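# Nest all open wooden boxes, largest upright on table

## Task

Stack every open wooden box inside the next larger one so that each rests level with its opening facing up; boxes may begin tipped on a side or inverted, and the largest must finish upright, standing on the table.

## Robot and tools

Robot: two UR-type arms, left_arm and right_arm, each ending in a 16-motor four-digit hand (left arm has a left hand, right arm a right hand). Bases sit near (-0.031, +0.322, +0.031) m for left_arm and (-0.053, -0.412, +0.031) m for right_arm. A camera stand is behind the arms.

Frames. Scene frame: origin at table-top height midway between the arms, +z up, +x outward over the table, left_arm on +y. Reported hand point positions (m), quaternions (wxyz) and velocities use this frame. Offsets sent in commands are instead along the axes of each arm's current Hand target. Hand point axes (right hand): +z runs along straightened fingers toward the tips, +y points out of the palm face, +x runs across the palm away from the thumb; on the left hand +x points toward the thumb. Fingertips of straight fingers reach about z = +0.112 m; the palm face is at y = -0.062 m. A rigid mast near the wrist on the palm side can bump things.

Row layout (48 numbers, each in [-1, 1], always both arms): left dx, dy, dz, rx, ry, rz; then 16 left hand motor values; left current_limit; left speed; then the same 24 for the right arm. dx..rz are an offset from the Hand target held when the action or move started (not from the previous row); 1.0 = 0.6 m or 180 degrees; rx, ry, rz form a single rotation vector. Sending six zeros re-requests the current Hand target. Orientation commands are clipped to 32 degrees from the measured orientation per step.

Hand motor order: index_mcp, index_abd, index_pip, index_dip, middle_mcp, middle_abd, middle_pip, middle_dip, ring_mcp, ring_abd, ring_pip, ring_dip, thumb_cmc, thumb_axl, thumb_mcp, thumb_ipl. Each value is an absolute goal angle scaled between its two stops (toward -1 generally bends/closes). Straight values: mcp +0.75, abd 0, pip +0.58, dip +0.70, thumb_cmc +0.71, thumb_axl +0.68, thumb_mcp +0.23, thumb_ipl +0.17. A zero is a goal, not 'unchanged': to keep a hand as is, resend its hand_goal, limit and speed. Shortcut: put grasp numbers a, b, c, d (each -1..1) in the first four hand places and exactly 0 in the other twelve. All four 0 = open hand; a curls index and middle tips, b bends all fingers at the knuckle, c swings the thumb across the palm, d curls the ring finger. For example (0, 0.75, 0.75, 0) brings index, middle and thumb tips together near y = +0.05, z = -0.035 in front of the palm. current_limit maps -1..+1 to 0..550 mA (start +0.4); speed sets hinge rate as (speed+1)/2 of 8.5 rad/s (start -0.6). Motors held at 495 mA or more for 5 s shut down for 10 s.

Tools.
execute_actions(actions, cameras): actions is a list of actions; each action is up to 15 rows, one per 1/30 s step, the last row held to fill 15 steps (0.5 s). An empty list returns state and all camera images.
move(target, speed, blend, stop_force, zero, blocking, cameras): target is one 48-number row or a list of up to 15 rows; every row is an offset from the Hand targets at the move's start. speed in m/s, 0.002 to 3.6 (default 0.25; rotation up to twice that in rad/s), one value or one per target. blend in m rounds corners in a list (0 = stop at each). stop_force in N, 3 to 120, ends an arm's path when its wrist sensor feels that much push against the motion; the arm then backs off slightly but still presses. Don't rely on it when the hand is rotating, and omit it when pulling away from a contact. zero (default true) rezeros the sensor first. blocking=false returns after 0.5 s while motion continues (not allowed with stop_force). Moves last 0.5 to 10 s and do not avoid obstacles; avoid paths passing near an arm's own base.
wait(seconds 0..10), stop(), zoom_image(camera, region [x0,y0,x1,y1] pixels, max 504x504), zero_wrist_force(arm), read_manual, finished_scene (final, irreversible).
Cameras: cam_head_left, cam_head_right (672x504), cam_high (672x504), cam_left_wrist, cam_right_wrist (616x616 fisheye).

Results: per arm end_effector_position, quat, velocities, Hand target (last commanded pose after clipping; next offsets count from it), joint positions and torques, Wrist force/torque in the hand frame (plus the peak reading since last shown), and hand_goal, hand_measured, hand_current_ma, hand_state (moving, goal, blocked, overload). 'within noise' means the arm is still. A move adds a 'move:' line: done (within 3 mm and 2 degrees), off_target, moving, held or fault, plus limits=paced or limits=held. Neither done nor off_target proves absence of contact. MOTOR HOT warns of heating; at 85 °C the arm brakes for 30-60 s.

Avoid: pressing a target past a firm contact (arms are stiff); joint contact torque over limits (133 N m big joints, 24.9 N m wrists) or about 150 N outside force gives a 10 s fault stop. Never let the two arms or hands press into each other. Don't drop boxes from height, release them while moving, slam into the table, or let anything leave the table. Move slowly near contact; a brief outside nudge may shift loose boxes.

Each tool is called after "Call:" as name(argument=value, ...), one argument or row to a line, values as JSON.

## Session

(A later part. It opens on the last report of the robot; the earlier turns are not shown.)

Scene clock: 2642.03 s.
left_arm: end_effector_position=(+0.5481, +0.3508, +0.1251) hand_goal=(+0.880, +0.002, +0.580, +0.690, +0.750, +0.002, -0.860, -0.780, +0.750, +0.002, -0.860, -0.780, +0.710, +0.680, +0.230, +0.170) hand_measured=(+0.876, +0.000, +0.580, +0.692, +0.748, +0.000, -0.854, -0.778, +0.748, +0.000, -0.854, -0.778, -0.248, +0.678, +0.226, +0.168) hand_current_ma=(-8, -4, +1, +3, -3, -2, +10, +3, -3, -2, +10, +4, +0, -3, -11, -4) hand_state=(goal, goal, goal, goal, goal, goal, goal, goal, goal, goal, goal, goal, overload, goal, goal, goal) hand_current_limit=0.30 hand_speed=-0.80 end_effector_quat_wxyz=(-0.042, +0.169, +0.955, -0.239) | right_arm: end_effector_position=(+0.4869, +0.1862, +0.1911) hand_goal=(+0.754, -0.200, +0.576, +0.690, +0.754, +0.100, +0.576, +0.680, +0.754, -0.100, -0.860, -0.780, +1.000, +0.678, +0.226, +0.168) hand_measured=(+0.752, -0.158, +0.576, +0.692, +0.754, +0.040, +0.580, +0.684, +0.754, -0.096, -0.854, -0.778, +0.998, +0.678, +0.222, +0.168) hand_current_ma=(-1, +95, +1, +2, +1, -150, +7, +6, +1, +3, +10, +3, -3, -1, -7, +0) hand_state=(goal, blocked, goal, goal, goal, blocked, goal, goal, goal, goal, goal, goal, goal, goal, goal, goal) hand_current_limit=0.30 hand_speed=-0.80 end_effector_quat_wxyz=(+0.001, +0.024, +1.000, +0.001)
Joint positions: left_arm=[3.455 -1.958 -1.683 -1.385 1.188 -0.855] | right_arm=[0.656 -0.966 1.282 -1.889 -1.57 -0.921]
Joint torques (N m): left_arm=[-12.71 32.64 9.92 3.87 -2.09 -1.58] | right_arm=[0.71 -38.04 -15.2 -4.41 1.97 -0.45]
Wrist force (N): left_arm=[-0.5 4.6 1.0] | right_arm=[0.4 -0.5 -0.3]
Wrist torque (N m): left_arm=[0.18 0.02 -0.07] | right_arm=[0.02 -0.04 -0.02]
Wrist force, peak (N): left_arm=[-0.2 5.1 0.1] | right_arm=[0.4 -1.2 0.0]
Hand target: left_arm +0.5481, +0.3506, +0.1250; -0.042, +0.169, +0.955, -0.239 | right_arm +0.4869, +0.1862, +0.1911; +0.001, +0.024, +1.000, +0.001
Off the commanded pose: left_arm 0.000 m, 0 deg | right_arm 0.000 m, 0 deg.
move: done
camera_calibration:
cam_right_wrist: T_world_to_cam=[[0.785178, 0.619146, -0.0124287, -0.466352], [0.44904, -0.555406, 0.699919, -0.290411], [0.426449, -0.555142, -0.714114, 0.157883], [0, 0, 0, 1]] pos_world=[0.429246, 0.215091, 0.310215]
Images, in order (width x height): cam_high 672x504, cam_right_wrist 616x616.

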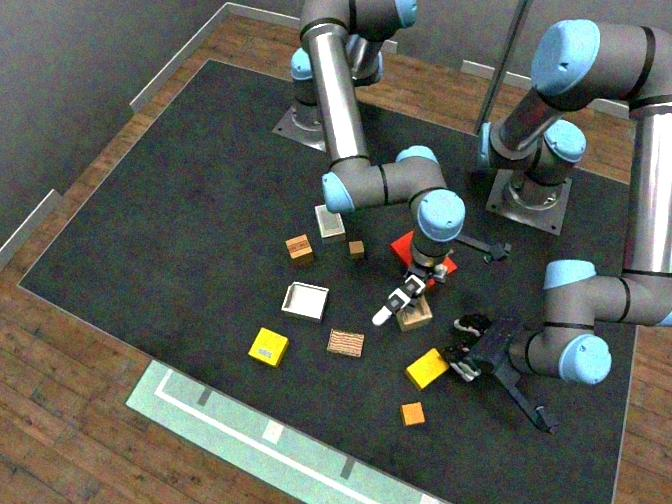

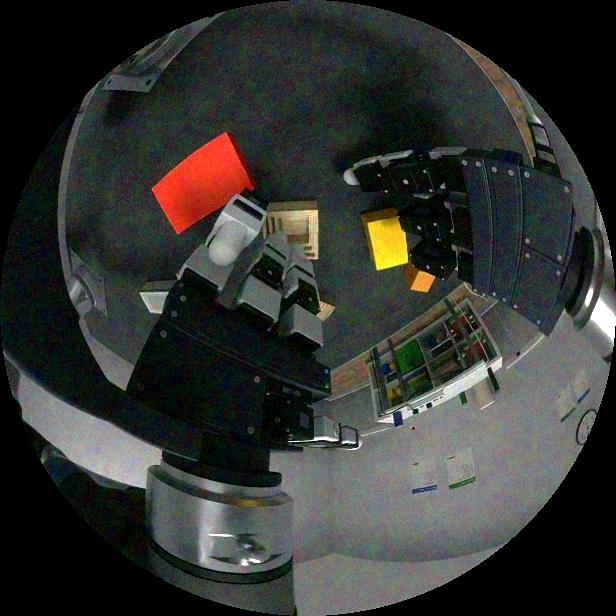

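Call:
move(
  target=[
    [0,0,0,0,0,0,0.75,0.001,0.58,0.69,0.75,0.001,-0.86,-0.78,0.75,0.001,-0.86,-0.78,0.71,0.68,0.23,0.17,0.3,-0.8,0,0,-0.12,0,0,0,0.754,-0.12,0.576,0.69,0.754,0.08,0.576,0.68,0.754,-0.1,-0.86,-0.78,1.0,0.678,0.226,0.168,0.3,-0.8],
    [0,0,0,0,0,0,0.75,0.001,0.58,0.69,0.75,0.001,-0.86,-0.78,0.75,0.001,-0.86,-0.78,0.71,0.68,0.23,0.17,0.3,-0.8,0,-0.2,-0.15,0,0,0,0.754,-0.12,0.576,0.69,0.754,0.08,0.576,0.68,0.754,-0.1,-0.86,-0.78,1.0,0.678,0.226,0.168,0.3,-0.8],
  ],
  speed=0.12,
  blend=[0.02, 0],
  cameras=["cam_right_wrist", "cam_high", "cam_head_left", "cam_head_right", "cam_left_wrist"],
)

Call:
zoom_image(
  camera="cam_right_wrist",
  region=[250, 140, 390, 280],
)

Call:
zoom_image(
  camera="cam_high",
  region=[370, 270, 460, 360],
)

Call:
zoom_image(
  camera="cam_head_right",
  region=[260, 200, 350, 290],
)

Scene clock: 2653.60 s.
left_arm: end_effector_position=(+0.5481, +0.3506, +0.1250) hand_goal=(+0.750, +0.002, +0.580, +0.690, +0.750, +0.002, -0.860, -0.780, +0.750, +0.002, -0.860, -0.780, +0.710, +0.680, +0.230, +0.170) hand_measured=(+0.746, +0.000, +0.580, +0.692, +0.748, +0.000, -0.854, -0.778, +0.748, +0.000, -0.854, -0.778, -0.248, +0.678, +0.226, +0.168) hand_current_ma=(-5, -4, +1, +3, -3, -2, +10, +3, -3, -2, +10, +4, +0, -3, -11, -4) hand_state=(goal, goal, goal, goal, goal, goal, goal, goal, goal, goal, goal, goal, overload, goal, goal, goal) hand_current_limit=0.30 hand_speed=-0.80 end_effector_quat_wxyz=(-0.042, +0.169, +0.955, -0.239) | right_arm: end_effector_position=(+0.4812, +0.0663, +0.2810) hand_goal=(+0.754, -0.120, +0.576, +0.690, +0.754, +0.080, +0.576, +0.680, +0.754, -0.100, -0.860, -0.780, +1.000, +0.678, +0.226, +0.168) hand_measured=(+0.752, -0.120, +0.576, +0.692, +0.754, +0.068, +0.578, +0.684, +0.754, -0.096, -0.854, -0.778, +0.998, +0.678, +0.222, +0.168) hand_current_ma=(-1, +1, +1, +2, +0, -20, +3, +4, +1, +3, +10, +3, -2, -1, -7, +0) hand_state=(goal, goal, goal, goal, goal, goal, goal, goal, goal, goal, goal, goal, goal, goal, goal, goal) hand_current_limit=0.30 hand_speed=-0.80 end_effector_quat_wxyz=(+0.001, +0.024, +1.000, +0.001)
Joint positions: left_arm=[3.455 -1.958 -1.683 -1.385 1.187 -0.855] | right_arm=[0.506 -1.222 1.433 -1.783 -1.57 -1.071]
Joint torques (N m): left_arm=[-12.07 46.86 12 3.92 -1.84 0.08] | right_arm=[1.6 -41.96 -20.26 -0.14 1.9 0.05]
Wrist force (N): left_arm=[-0.5 4.0 0.9] | right_arm=[0.3 -0.8 -0.2]
Wrist torque (N m): left_arm=[0.15 0.02 -0.06] | right_arm=[-0.05 -0.03 -0.03]
Wrist force, peak (N): left_arm=[-0.5 4.6 1.2] | right_arm=[0.2 -2.5 -0.3]
Hand target: left_arm +0.5481, +0.3506, +0.1250; -0.042, +0.169, +0.955, -0.239 | right_arm +0.4811, +0.0663, +0.2809; +0.001, +0.024, +1.000, +0.001
Off the commanded pose: left_arm 0.000 m, 0 deg | right_arm 0.000 m, 0 deg.
move: done; blend cut to 0 m at target 1
camera_calibration:
cam_left_wrist: T_world_to_cam=[[0.541184, -0.804798, 0.243763, -0.068789], [-0.391088, 0.0157358, 0.920219, 0.0422319], [-0.744426, -0.593341, -0.306231, 0.775258], [0, 0, 0, 1]] pos_world=[0.630866, 0.403966, 0.215314]
cam_right_wrist: T_world_to_cam=[[0.785277, 0.619023, -0.0122776, -0.386615], [0.44887, -0.555543, 0.699919, -0.417213], [0.426445, -0.555141, -0.714117, 0.157883], [0, 0, 0, 1]] pos_world=[0.423546, 0.0951909, 0.400015]

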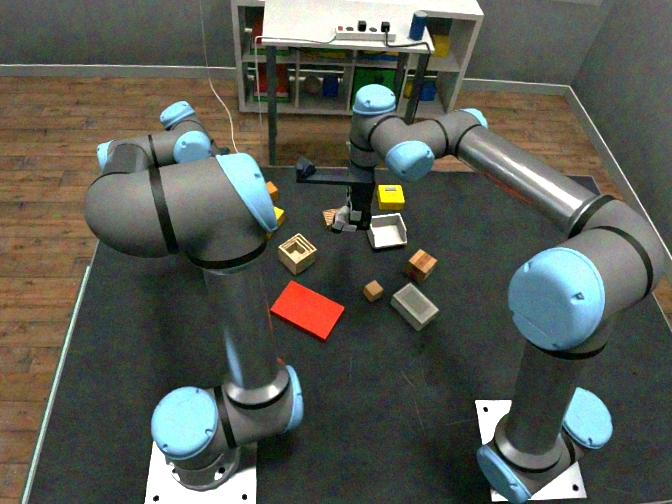

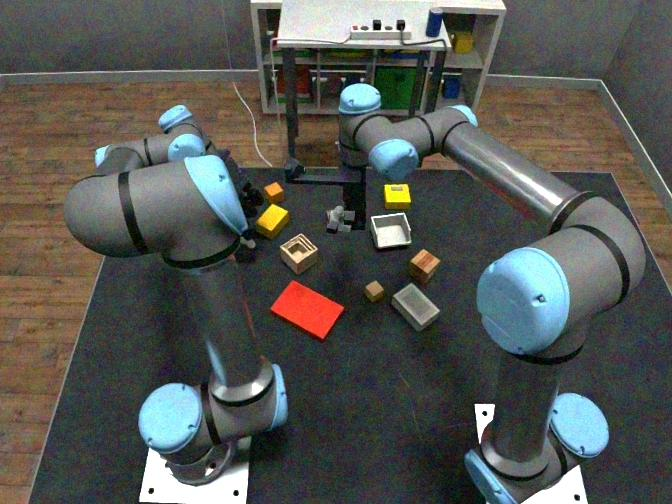

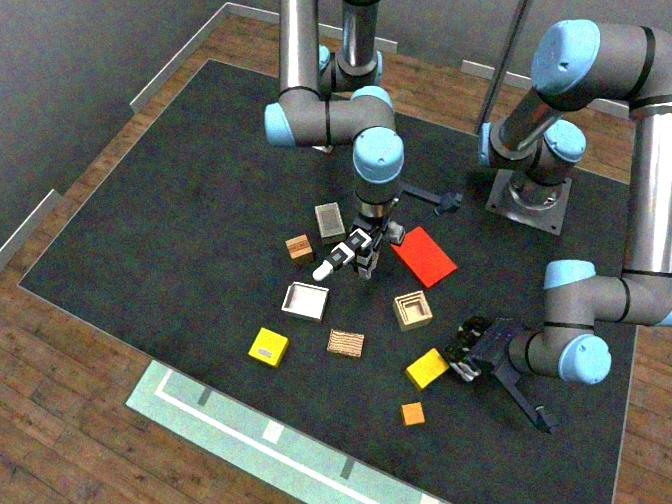

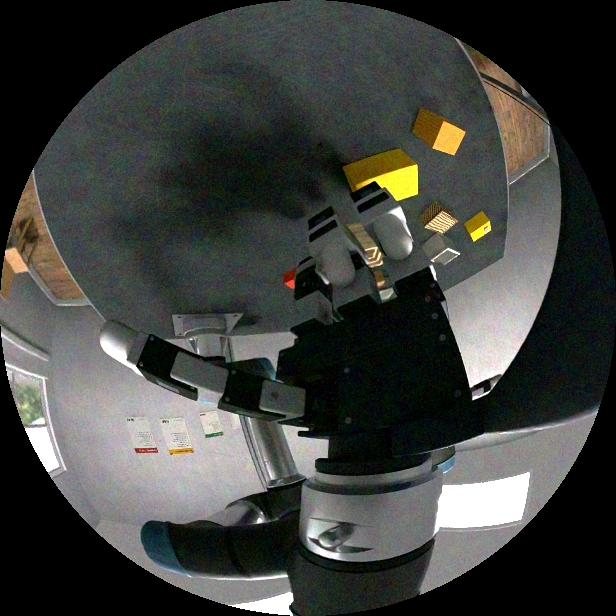

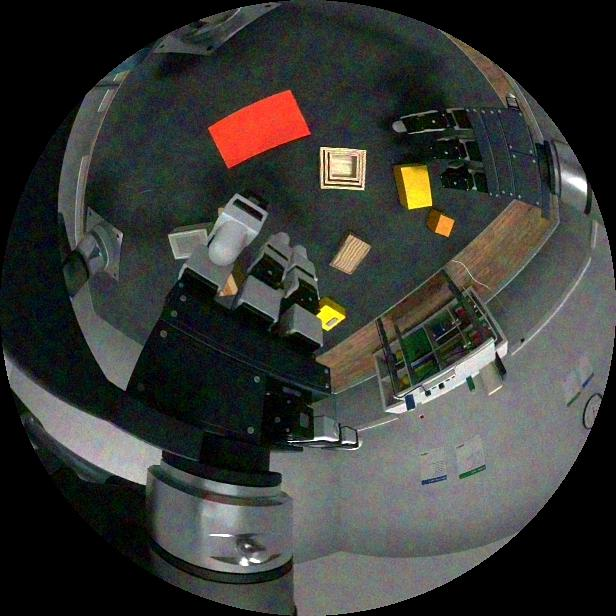

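Scaled by 3.600 from the camera's 616x616 image, which has a finer 880x880 frame.

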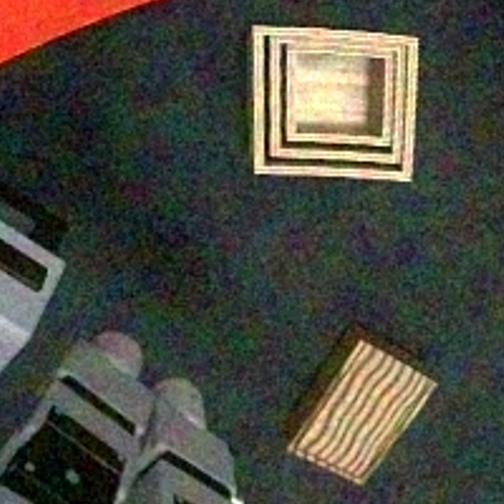

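Scaled by 5.600.

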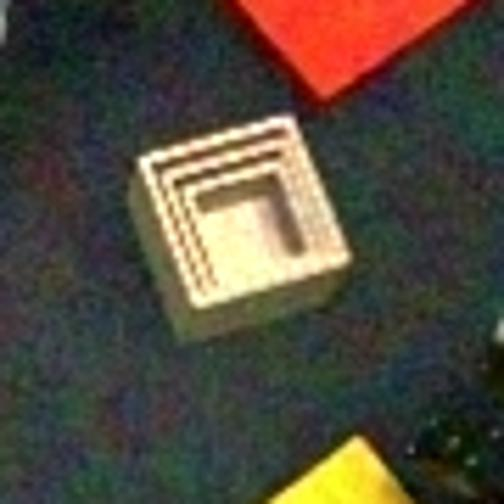

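Scaled by 5.600.

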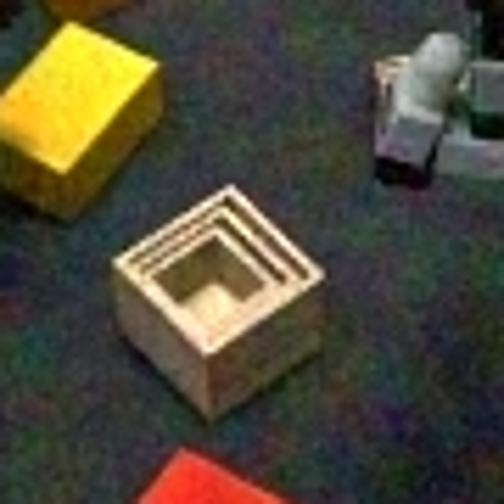

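Call:
zoom_image(
  camera="cam_head_right",
  region=[275, 228, 323, 276],
)

Call:
zoom_image(
  camera="cam_right_wrist",
  region=[310, 136, 376, 202],
)

Call:
zoom_image(
  camera="cam_high",
  region=[385, 283, 437, 335],
)

Scaled by 10.500.

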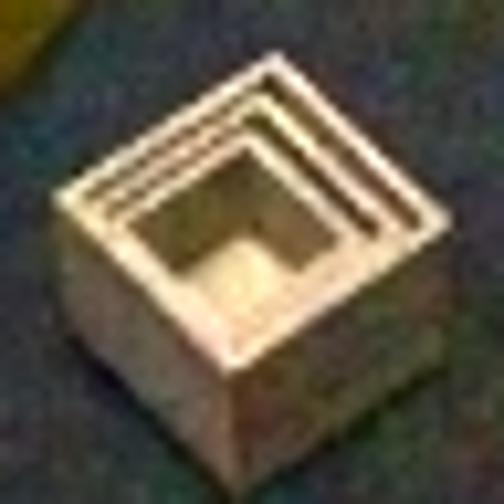

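Scaled by 7.636 from the camera's 616x616 image, which has a finer 880x880 frame.

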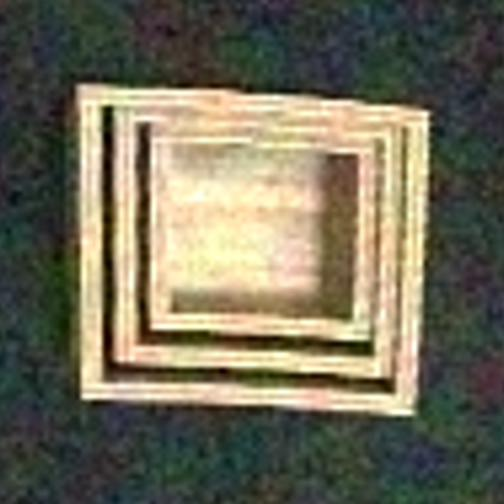

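Scaled by 9.692.

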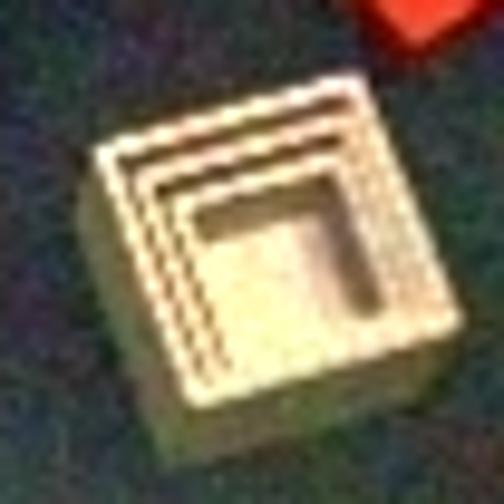

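Call:
zoom_image(
  camera="cam_head_left",
  region=[273, 230, 321, 278],
)

Scaled by 10.500.

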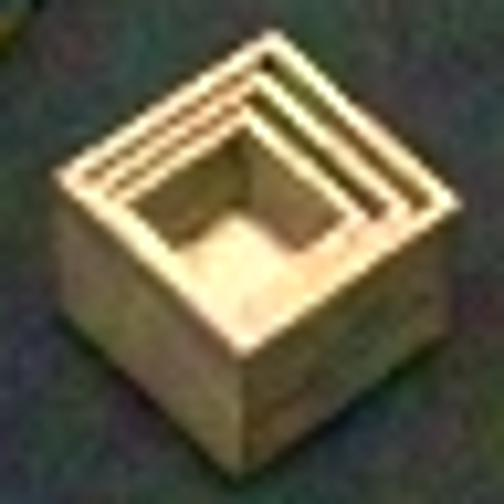

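Call:
zoom_image(
  camera="cam_left_wrist",
  region=[320, 200, 420, 300],
)

Scaled by 5.040 from the camera's 616x616 image, which has a finer 880x880 frame.

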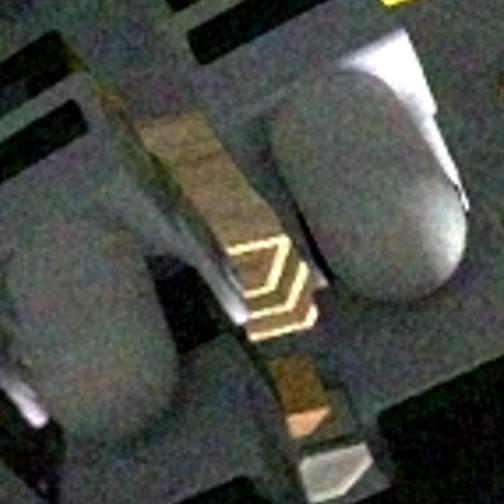

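Call:
move(
  target=[
    [0,0,0,0,0,0,0.75,0.001,0.58,0.69,0.75,0.001,-0.86,-0.78,0.75,0.001,-0.86,-0.78,0.71,0.68,0.23,0.17,0.3,-0.8,0,0,0,0,0,0,0.754,0.001,0.576,0.696,0.754,-0.1,0.576,0.69,0.754,-0.2,-0.86,-0.78,1.0,0.678,0.226,0.168,0.3,-0.7],
    [0,0,0,0,0,0,0.75,0.001,0.58,0.69,0.75,0.001,-0.86,-0.78,0.75,0.001,-0.86,-0.78,0.71,0.68,0.23,0.17,0.3,-0.8,0.0488,0.1754,0,0,0,0,0.754,0.001,0.576,0.696,0.754,-0.1,-0.86,-0.78,0.754,-0.2,-0.86,-0.78,1.0,0.678,0.226,0.168,0.3,-0.7],
    [0,0,0,0,0,0,0.75,0.001,0.58,0.69,0.75,0.001,-0.86,-0.78,0.75,0.001,-0.86,-0.78,0.71,0.68,0.23,0.17,0.3,-0.8,0.0488,0.1754,0.1433,0,0,0,0.754,0.001,0.576,0.696,0.754,-0.1,-0.86,-0.78,0.754,-0.2,-0.86,-0.78,1.0,0.678,0.226,0.168,0.3,-0.7],
  ],
  speed=0.1,
  cameras=["cam_right_wrist", "cam_high"],
)

Call:
zoom_image(
  camera="cam_right_wrist",
  region=[232, 166, 352, 286],
)

Call:
zoom_image(
  camera="cam_high",
  region=[370, 270, 460, 360],
)

Scene clock: 2780.77 s.
left_arm: end_effector_position=(+0.5481, +0.3506, +0.1250) hand_goal=(+0.750, +0.002, +0.580, +0.690, +0.750, +0.002, -0.860, -0.780, +0.750, +0.002, -0.860, -0.780, +0.710, +0.680, +0.230, +0.170) hand_measured=(+0.746, +0.000, +0.580, +0.692, +0.748, +0.000, -0.854, -0.778, +0.748, +0.000, -0.854, -0.778, -0.248, +0.678, +0.226, +0.168) hand_current_ma=(-5, -4, +1, +3, -3, -2, +10, +3, -3, -2, +10, +4, +0, -3, -11, -4) hand_state=(goal, goal, goal, goal, goal, goal, goal, goal, goal, goal, goal, goal, overload, goal, goal, goal) hand_current_limit=0.30 hand_speed=-0.80 end_effector_quat_wxyz=(-0.042, +0.169, +0.955, -0.239) | right_arm: end_effector_position=(+0.4570, +0.1729, +0.1950) hand_goal=(+0.754, +0.002, +0.576, +0.696, +0.754, -0.100, -0.860, -0.780, +0.754, -0.200, -0.860, -0.780, +1.000, +0.678, +0.226, +0.168) hand_measured=(+0.752, -0.002, +0.576, +0.694, +0.754, -0.096, -0.854, -0.778, +0.754, -0.196, -0.854, -0.778, +0.998, +0.678, +0.222, +0.168) hand_current_ma=(-1, -3, +1, -3, +0, +4, +10, +3, +1, +4, +10, +3, -2, -1, -7, +0) hand_state=(goal, goal, goal, goal, goal, goal, goal, goal, goal, goal, goal, goal, goal, goal, goal, goal) hand_current_limit=0.30 hand_speed=-0.70 end_effector_quat_wxyz=(+0.000, +0.024, +1.000, +0.001)
Joint positions: left_arm=[3.455 -1.958 -1.683 -1.385 1.187 -0.855] | right_arm=[0.665 -1.04 1.392 -1.924 -1.571 -0.913]
Joint torques (N m): left_arm=[-12.22 46.19 13.31 3.68 0.11 -1.82] | right_arm=[-1.04 -47.21 -23.85 -1.69 -0.69 0.57]
Wrist force (N): left_arm=[-0.5 4.4 0.7] | right_arm=[0.3 -0.6 -0.1]
Wrist torque (N m): left_arm=[0.21 0.01 -0.06] | right_arm=[-0.01 -0.02 0.11]
Wrist force, peak (N): left_arm=[-0.6 4.7 0.7] | right_arm=[0.0 -2.3 0.0]
Hand target: left_arm +0.5481, +0.3506, +0.1250; -0.042, +0.169, +0.955, -0.239 | right_arm +0.4569, +0.1729, +0.1950; +0.001, +0.024, +1.000, +0.001
Off the commanded pose: left_arm 0.000 m, 0 deg | right_arm 0.000 m, 0 deg.
move: done
camera_calibration:
cam_right_wrist: T_world_to_cam=[[0.785173, 0.619147, -0.0126274, -0.434466], [0.449146, -0.555311, 0.699927, -0.287221], [0.426346, -0.555235, -0.714103, 0.166037], [0, 0, 0, 1]] pos_world=[0.399346, 0.201691, 0.314114]
Images, in order (width x height): cam_high 672x504, cam_right_wrist 616x616.

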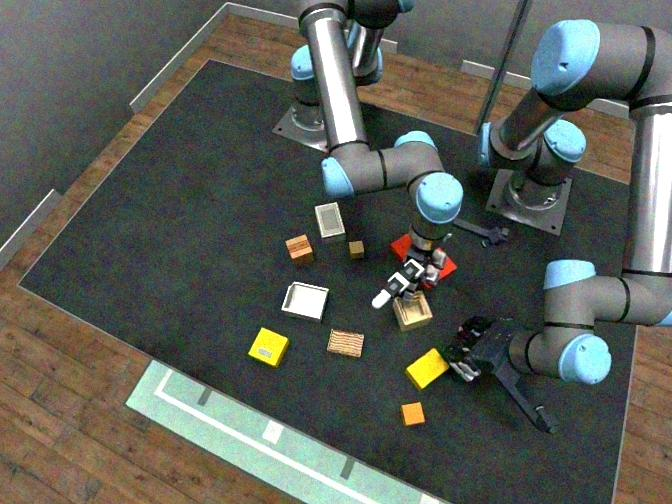

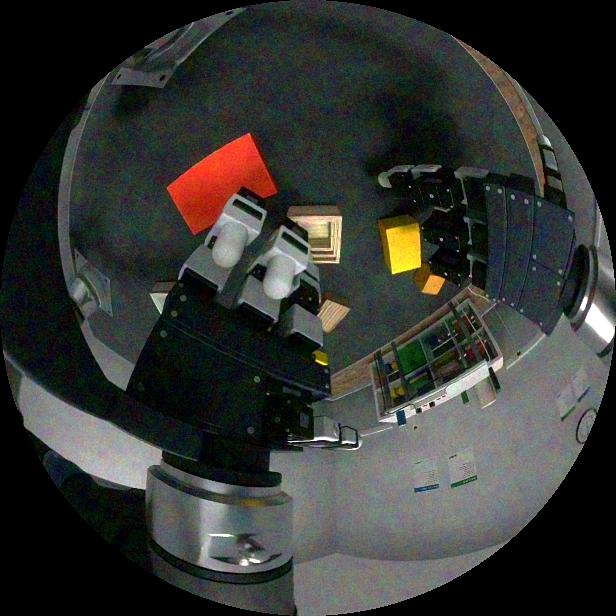

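Scaled by 4.200 from the camera's 616x616 image, which has a finer 880x880 frame.

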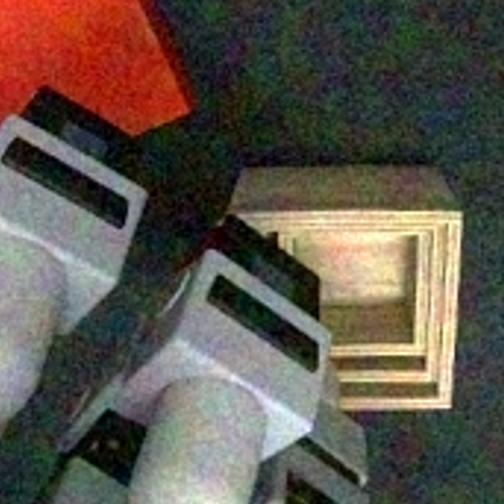

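Scaled by 5.600.

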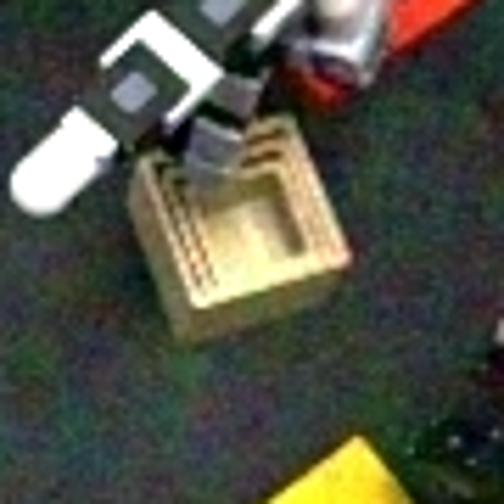

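Call:
move(
  target=[0,0,0,0,0,0,0.75,0.001,0.58,0.69,0.75,0.001,-0.86,-0.78,0.75,0.001,-0.86,-0.78,0.71,0.68,0.23,0.17,0.3,-0.8,0,0,0.0583,0,0,0,0.754,0.001,0.576,0.696,0.754,-0.1,-0.86,-0.78,0.754,-0.2,-0.86,-0.78,1.0,0.678,0.226,0.168,0.3,-0.7],
  speed=0.025,
  stop_force=3,
  cameras=["cam_right_wrist", "cam_high"],
)

Call:
zoom_image(
  camera="cam_right_wrist",
  region=[252, 176, 352, 276],
)

Call:
zoom_image(
  camera="cam_high",
  region=[370, 270, 460, 360],
)

Scene clock: 2791.30 s.
left_arm: end_effector_position=(+0.5481, +0.3506, +0.1250) hand_goal=(+0.750, +0.002, +0.580, +0.690, +0.750, +0.002, -0.860, -0.780, +0.750, +0.002, -0.860, -0.780, +0.710, +0.680, +0.230, +0.170) hand_measured=(+0.746, +0.000, +0.580, +0.692, +0.748, +0.000, -0.854, -0.778, +0.748, +0.000, -0.854, -0.778, -0.248, +0.678, +0.226, +0.168) hand_current_ma=(-5, -4, +1, +3, -3, -2, +10, +3, -3, -2, +10, +4, +0, -3, -11, -4) hand_state=(goal, goal, goal, goal, goal, goal, goal, goal, goal, goal, goal, goal, overload, goal, goal, goal) hand_current_limit=0.30 hand_speed=-0.80 end_effector_quat_wxyz=(-0.042, +0.169, +0.955, -0.239) | right_arm: end_effector_position=(+0.4570, +0.1729, +0.1709) hand_goal=(+0.754, +0.002, +0.576, +0.696, +0.754, -0.100, -0.860, -0.780, +0.754, -0.200, -0.860, -0.780, +1.000, +0.678, +0.226, +0.168) hand_measured=(+0.752, +0.000, +0.578, +0.698, +0.754, -0.096, -0.854, -0.778, +0.754, -0.196, -0.854, -0.778, +0.998, +0.678, +0.222, +0.168) hand_current_ma=(-2, -3, +1, +1, +0, +4, +10, +3, +1, +4, +10, +3, -2, -1, -7, +0) hand_state=(goal, goal, goal, goal, goal, goal, goal, goal, goal, goal, goal, goal, goal, goal, goal, goal) hand_current_limit=0.30 hand_speed=-0.70 end_effector_quat_wxyz=(+0.001, +0.024, +1.000, +0.001)
Joint positions: left_arm=[3.455 -1.958 -1.683 -1.385 1.187 -0.855] | right_arm=[0.665 -1.018 1.424 -1.978 -1.571 -0.913]
Joint torques (N m): left_arm=[-12.7 47.01 14.37 3.7 0.88 -1.83] | right_arm=[6.39 -48.82 -27.31 -4.01 1.36 0.48]
Wrist force (N): left_arm=[-0.6 4.2 0.8] | right_arm=[0.4 -0.6 -3.5]
Wrist torque (N m): left_arm=[0.17 0.02 -0.07] | right_arm=[0.23 -0.10 0.10]
Wrist force, peak (N): left_arm=[-0.8 4.6 0.9] | right_arm=[0.8 -0.7 -14.3]
Hand target: left_arm +0.5481, +0.3506, +0.1250; -0.042, +0.169, +0.955, -0.239 | right_arm +0.4570, +0.1729, +0.1709; +0.001, +0.024, +1.000, +0.001 (not the last commanded pose)
Off the commanded pose: left_arm 0.000 m, 0 deg | right_arm 0.011 m, 0 deg.
move: contact (right_arm)
camera_calibration:
cam_right_wrist: T_world_to_cam=[[0.785178, 0.619146, -0.0124287, -0.434891], [0.44904, -0.555406, 0.699919, -0.270233], [0.426449, -0.555142, -0.714114, 0.148826], [0, 0, 0, 1]] pos_world=[0.399346, 0.201791, 0.290015]
Images, in order (width x height): cam_high 672x504, cam_right_wrist 616x616.

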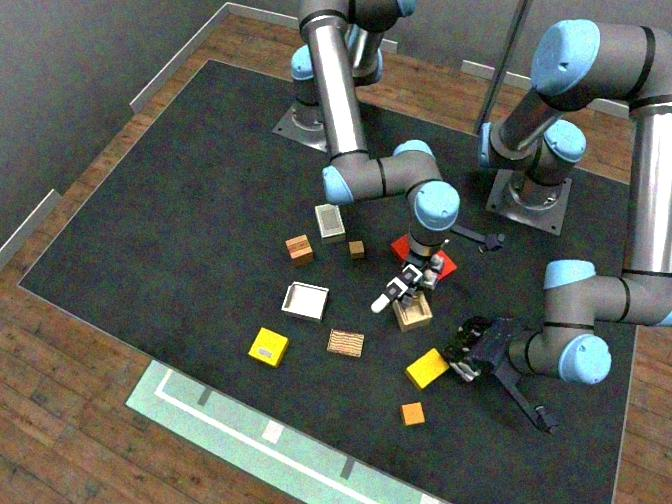

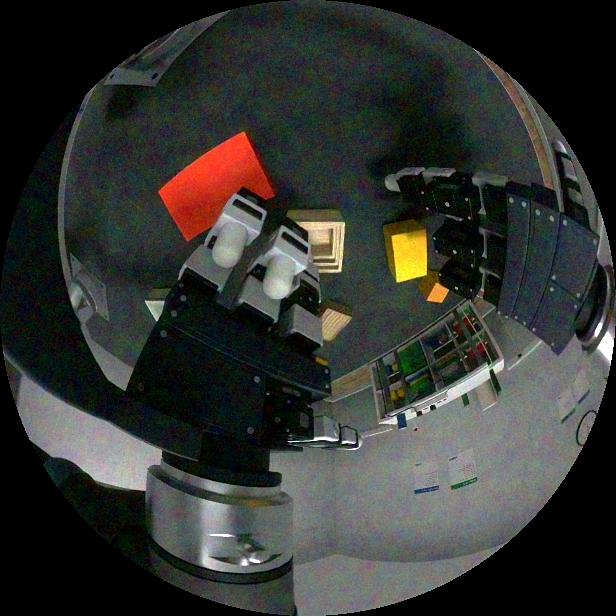

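Scaled by 5.040 from the camera's 616x616 image, which has a finer 880x880 frame.

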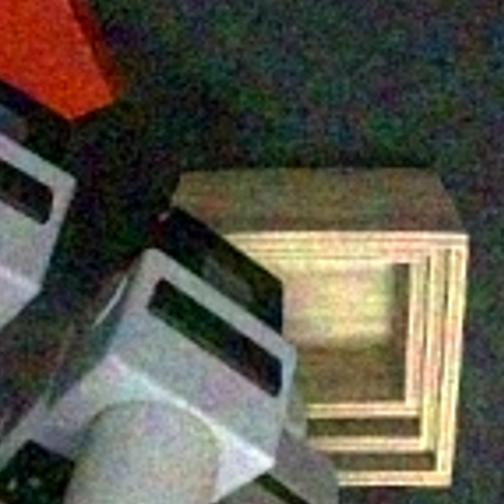

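Scaled by 5.600.

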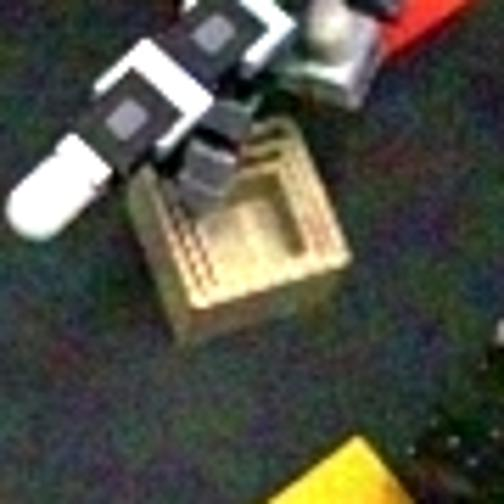

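Call:
move(
  target=[
    [0,0,0,0,0,0,0.75,0.001,0.58,0.69,0.75,0.001,-0.86,-0.78,0.75,0.001,-0.86,-0.78,0.71,0.68,0.23,0.17,0.3,-0.8,0,0,-0.06,0,0,0,0.754,0.001,0.576,0.696,0.754,-0.1,-0.86,-0.78,0.754,-0.2,-0.86,-0.78,1.0,0.678,0.226,0.168,0.3,-0.7],
    [0,0,0,0,0,0,0.75,0.001,0.58,0.69,0.75,0.001,-0.86,-0.78,0.75,0.001,-0.86,-0.78,0.71,0.68,0.23,0.17,0.3,-0.8,0,-0.2,-0.18,0,0,0,0.754,0.001,0.576,0.696,0.754,-0.1,-0.86,-0.78,0.754,-0.2,-0.86,-0.78,1.0,0.678,0.226,0.168,0.3,-0.7],
  ],
  speed=0.1,
  cameras=["cam_right_wrist", "cam_high", "cam_head_right"],
)

Call:
zoom_image(
  camera="cam_right_wrist",
  region=[300, 120, 380, 200],
)

Call:
zoom_image(
  camera="cam_head_right",
  region=[275, 228, 323, 276],
)

Scene clock: 2800.87 s.
left_arm: end_effector_position=(+0.5481, +0.3506, +0.1250) hand_goal=(+0.750, +0.002, +0.580, +0.690, +0.750, +0.002, -0.860, -0.780, +0.750, +0.002, -0.860, -0.780, +0.710, +0.680, +0.230, +0.170) hand_measured=(+0.746, +0.000, +0.580, +0.692, +0.748, +0.000, -0.854, -0.778, +0.748, +0.000, -0.854, -0.778, -0.248, +0.678, +0.226, +0.168) hand_current_ma=(-5, -4, +1, +3, -3, -2, +10, +3, -3, -2, +10, +4, +0, -3, -11, -4) hand_state=(goal, goal, goal, goal, goal, goal, goal, goal, goal, goal, goal, goal, overload, goal, goal, goal) hand_current_limit=0.30 hand_speed=-0.80 end_effector_quat_wxyz=(-0.042, +0.169, +0.955, -0.239) | right_arm: end_effector_position=(+0.4512, +0.0529, +0.2786) hand_goal=(+0.754, +0.002, +0.576, +0.696, +0.754, -0.100, -0.860, -0.780, +0.754, -0.200, -0.860, -0.780, +1.000, +0.678, +0.226, +0.168) hand_measured=(+0.752, +0.000, +0.578, +0.698, +0.754, -0.096, -0.854, -0.778, +0.754, -0.196, -0.854, -0.778, +0.998, +0.678, +0.222, +0.168) hand_current_ma=(-2, -3, +1, +1, +0, +4, +10, +3, +1, +4, +10, +3, -2, -1, -7, +0) hand_state=(goal, goal, goal, goal, goal, goal, goal, goal, goal, goal, goal, goal, goal, goal, goal, goal) hand_current_limit=0.30 hand_speed=-0.70 end_effector_quat_wxyz=(+0.000, +0.024, +1.000, +0.001)
Joint positions: left_arm=[3.455 -1.958 -1.683 -1.385 1.187 -0.855] | right_arm=[0.508 -1.295 1.537 -1.814 -1.57 -1.07]
Joint torques (N m): left_arm=[-11.95 46.84 13.23 3.89 0.91 -1.92] | right_arm=[5.88 -34.14 -30.27 -4.18 2.06 0.84]
Wrist force (N): left_arm=[-0.6 4.2 0.7] | right_arm=[0.1 -0.4 -0.3]
Wrist torque (N m): left_arm=[0.18 0.03 -0.06] | right_arm=[0.03 -0.02 -0.03]
Wrist force, peak (N): left_arm=[-0.8 4.7 1.1] | right_arm=[0.8 -0.8 -4.4]
Hand target: left_arm +0.5481, +0.3506, +0.1250; -0.042, +0.169, +0.955, -0.239 | right_arm +0.4512, +0.0529, +0.2787; +0.001, +0.024, +1.000, +0.001
Off the commanded pose: left_arm 0.000 m, 0 deg | right_arm 0.000 m, 0 deg.
move: done
camera_calibration:
cam_right_wrist: T_world_to_cam=[[0.785234, 0.61907, -0.0126407, -0.354711], [0.449118, -0.555375, 0.699894, -0.409727], [0.426263, -0.555258, -0.714135, 0.16164], [0, 0, 0, 1]] pos_world=[0.393646, 0.0817909, 0.397714]
Images, in order (width x height): cam_head_right 672x504, cam_high 672x504, cam_right_wrist 616x616.

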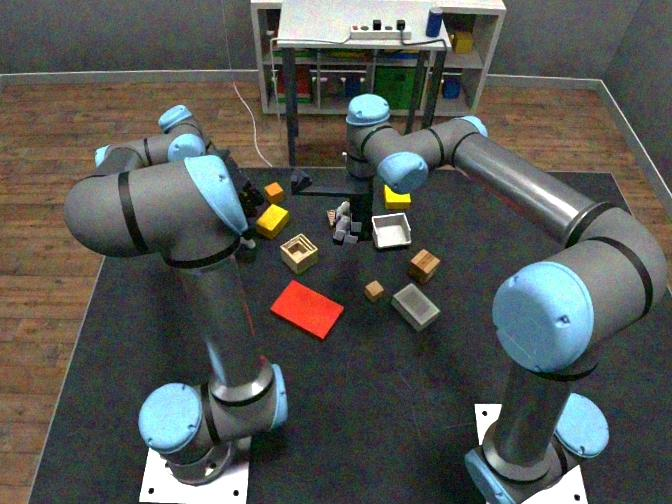

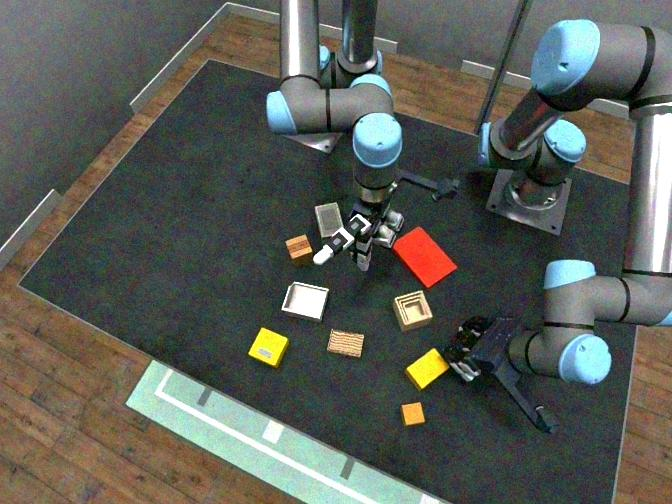

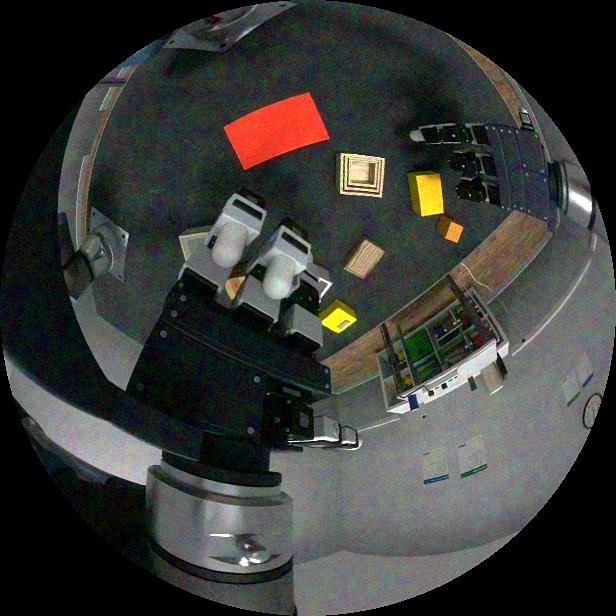

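Scaled by 6.300 from the camera's 616x616 image, which has a finer 880x880 frame.

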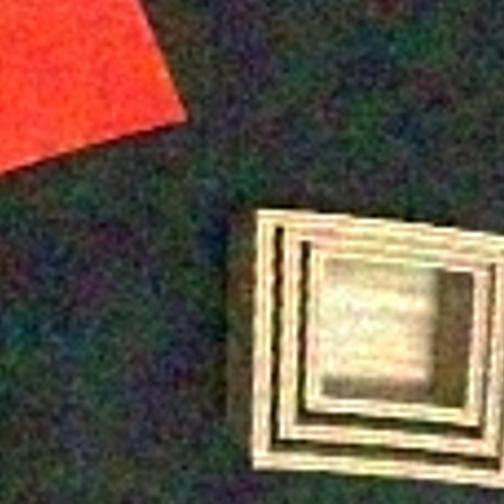

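Scaled by 10.500.

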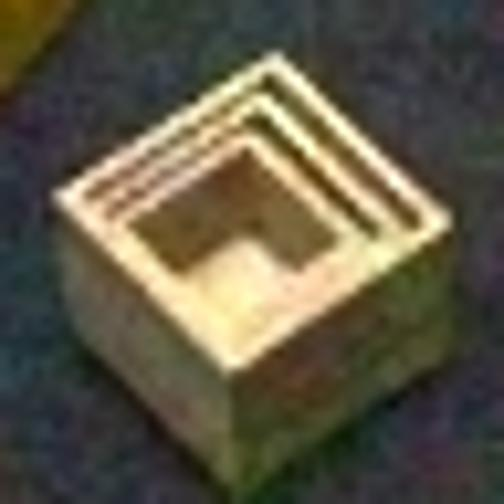

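Call:
finished_scene(
)

The scene is finished: the task was done.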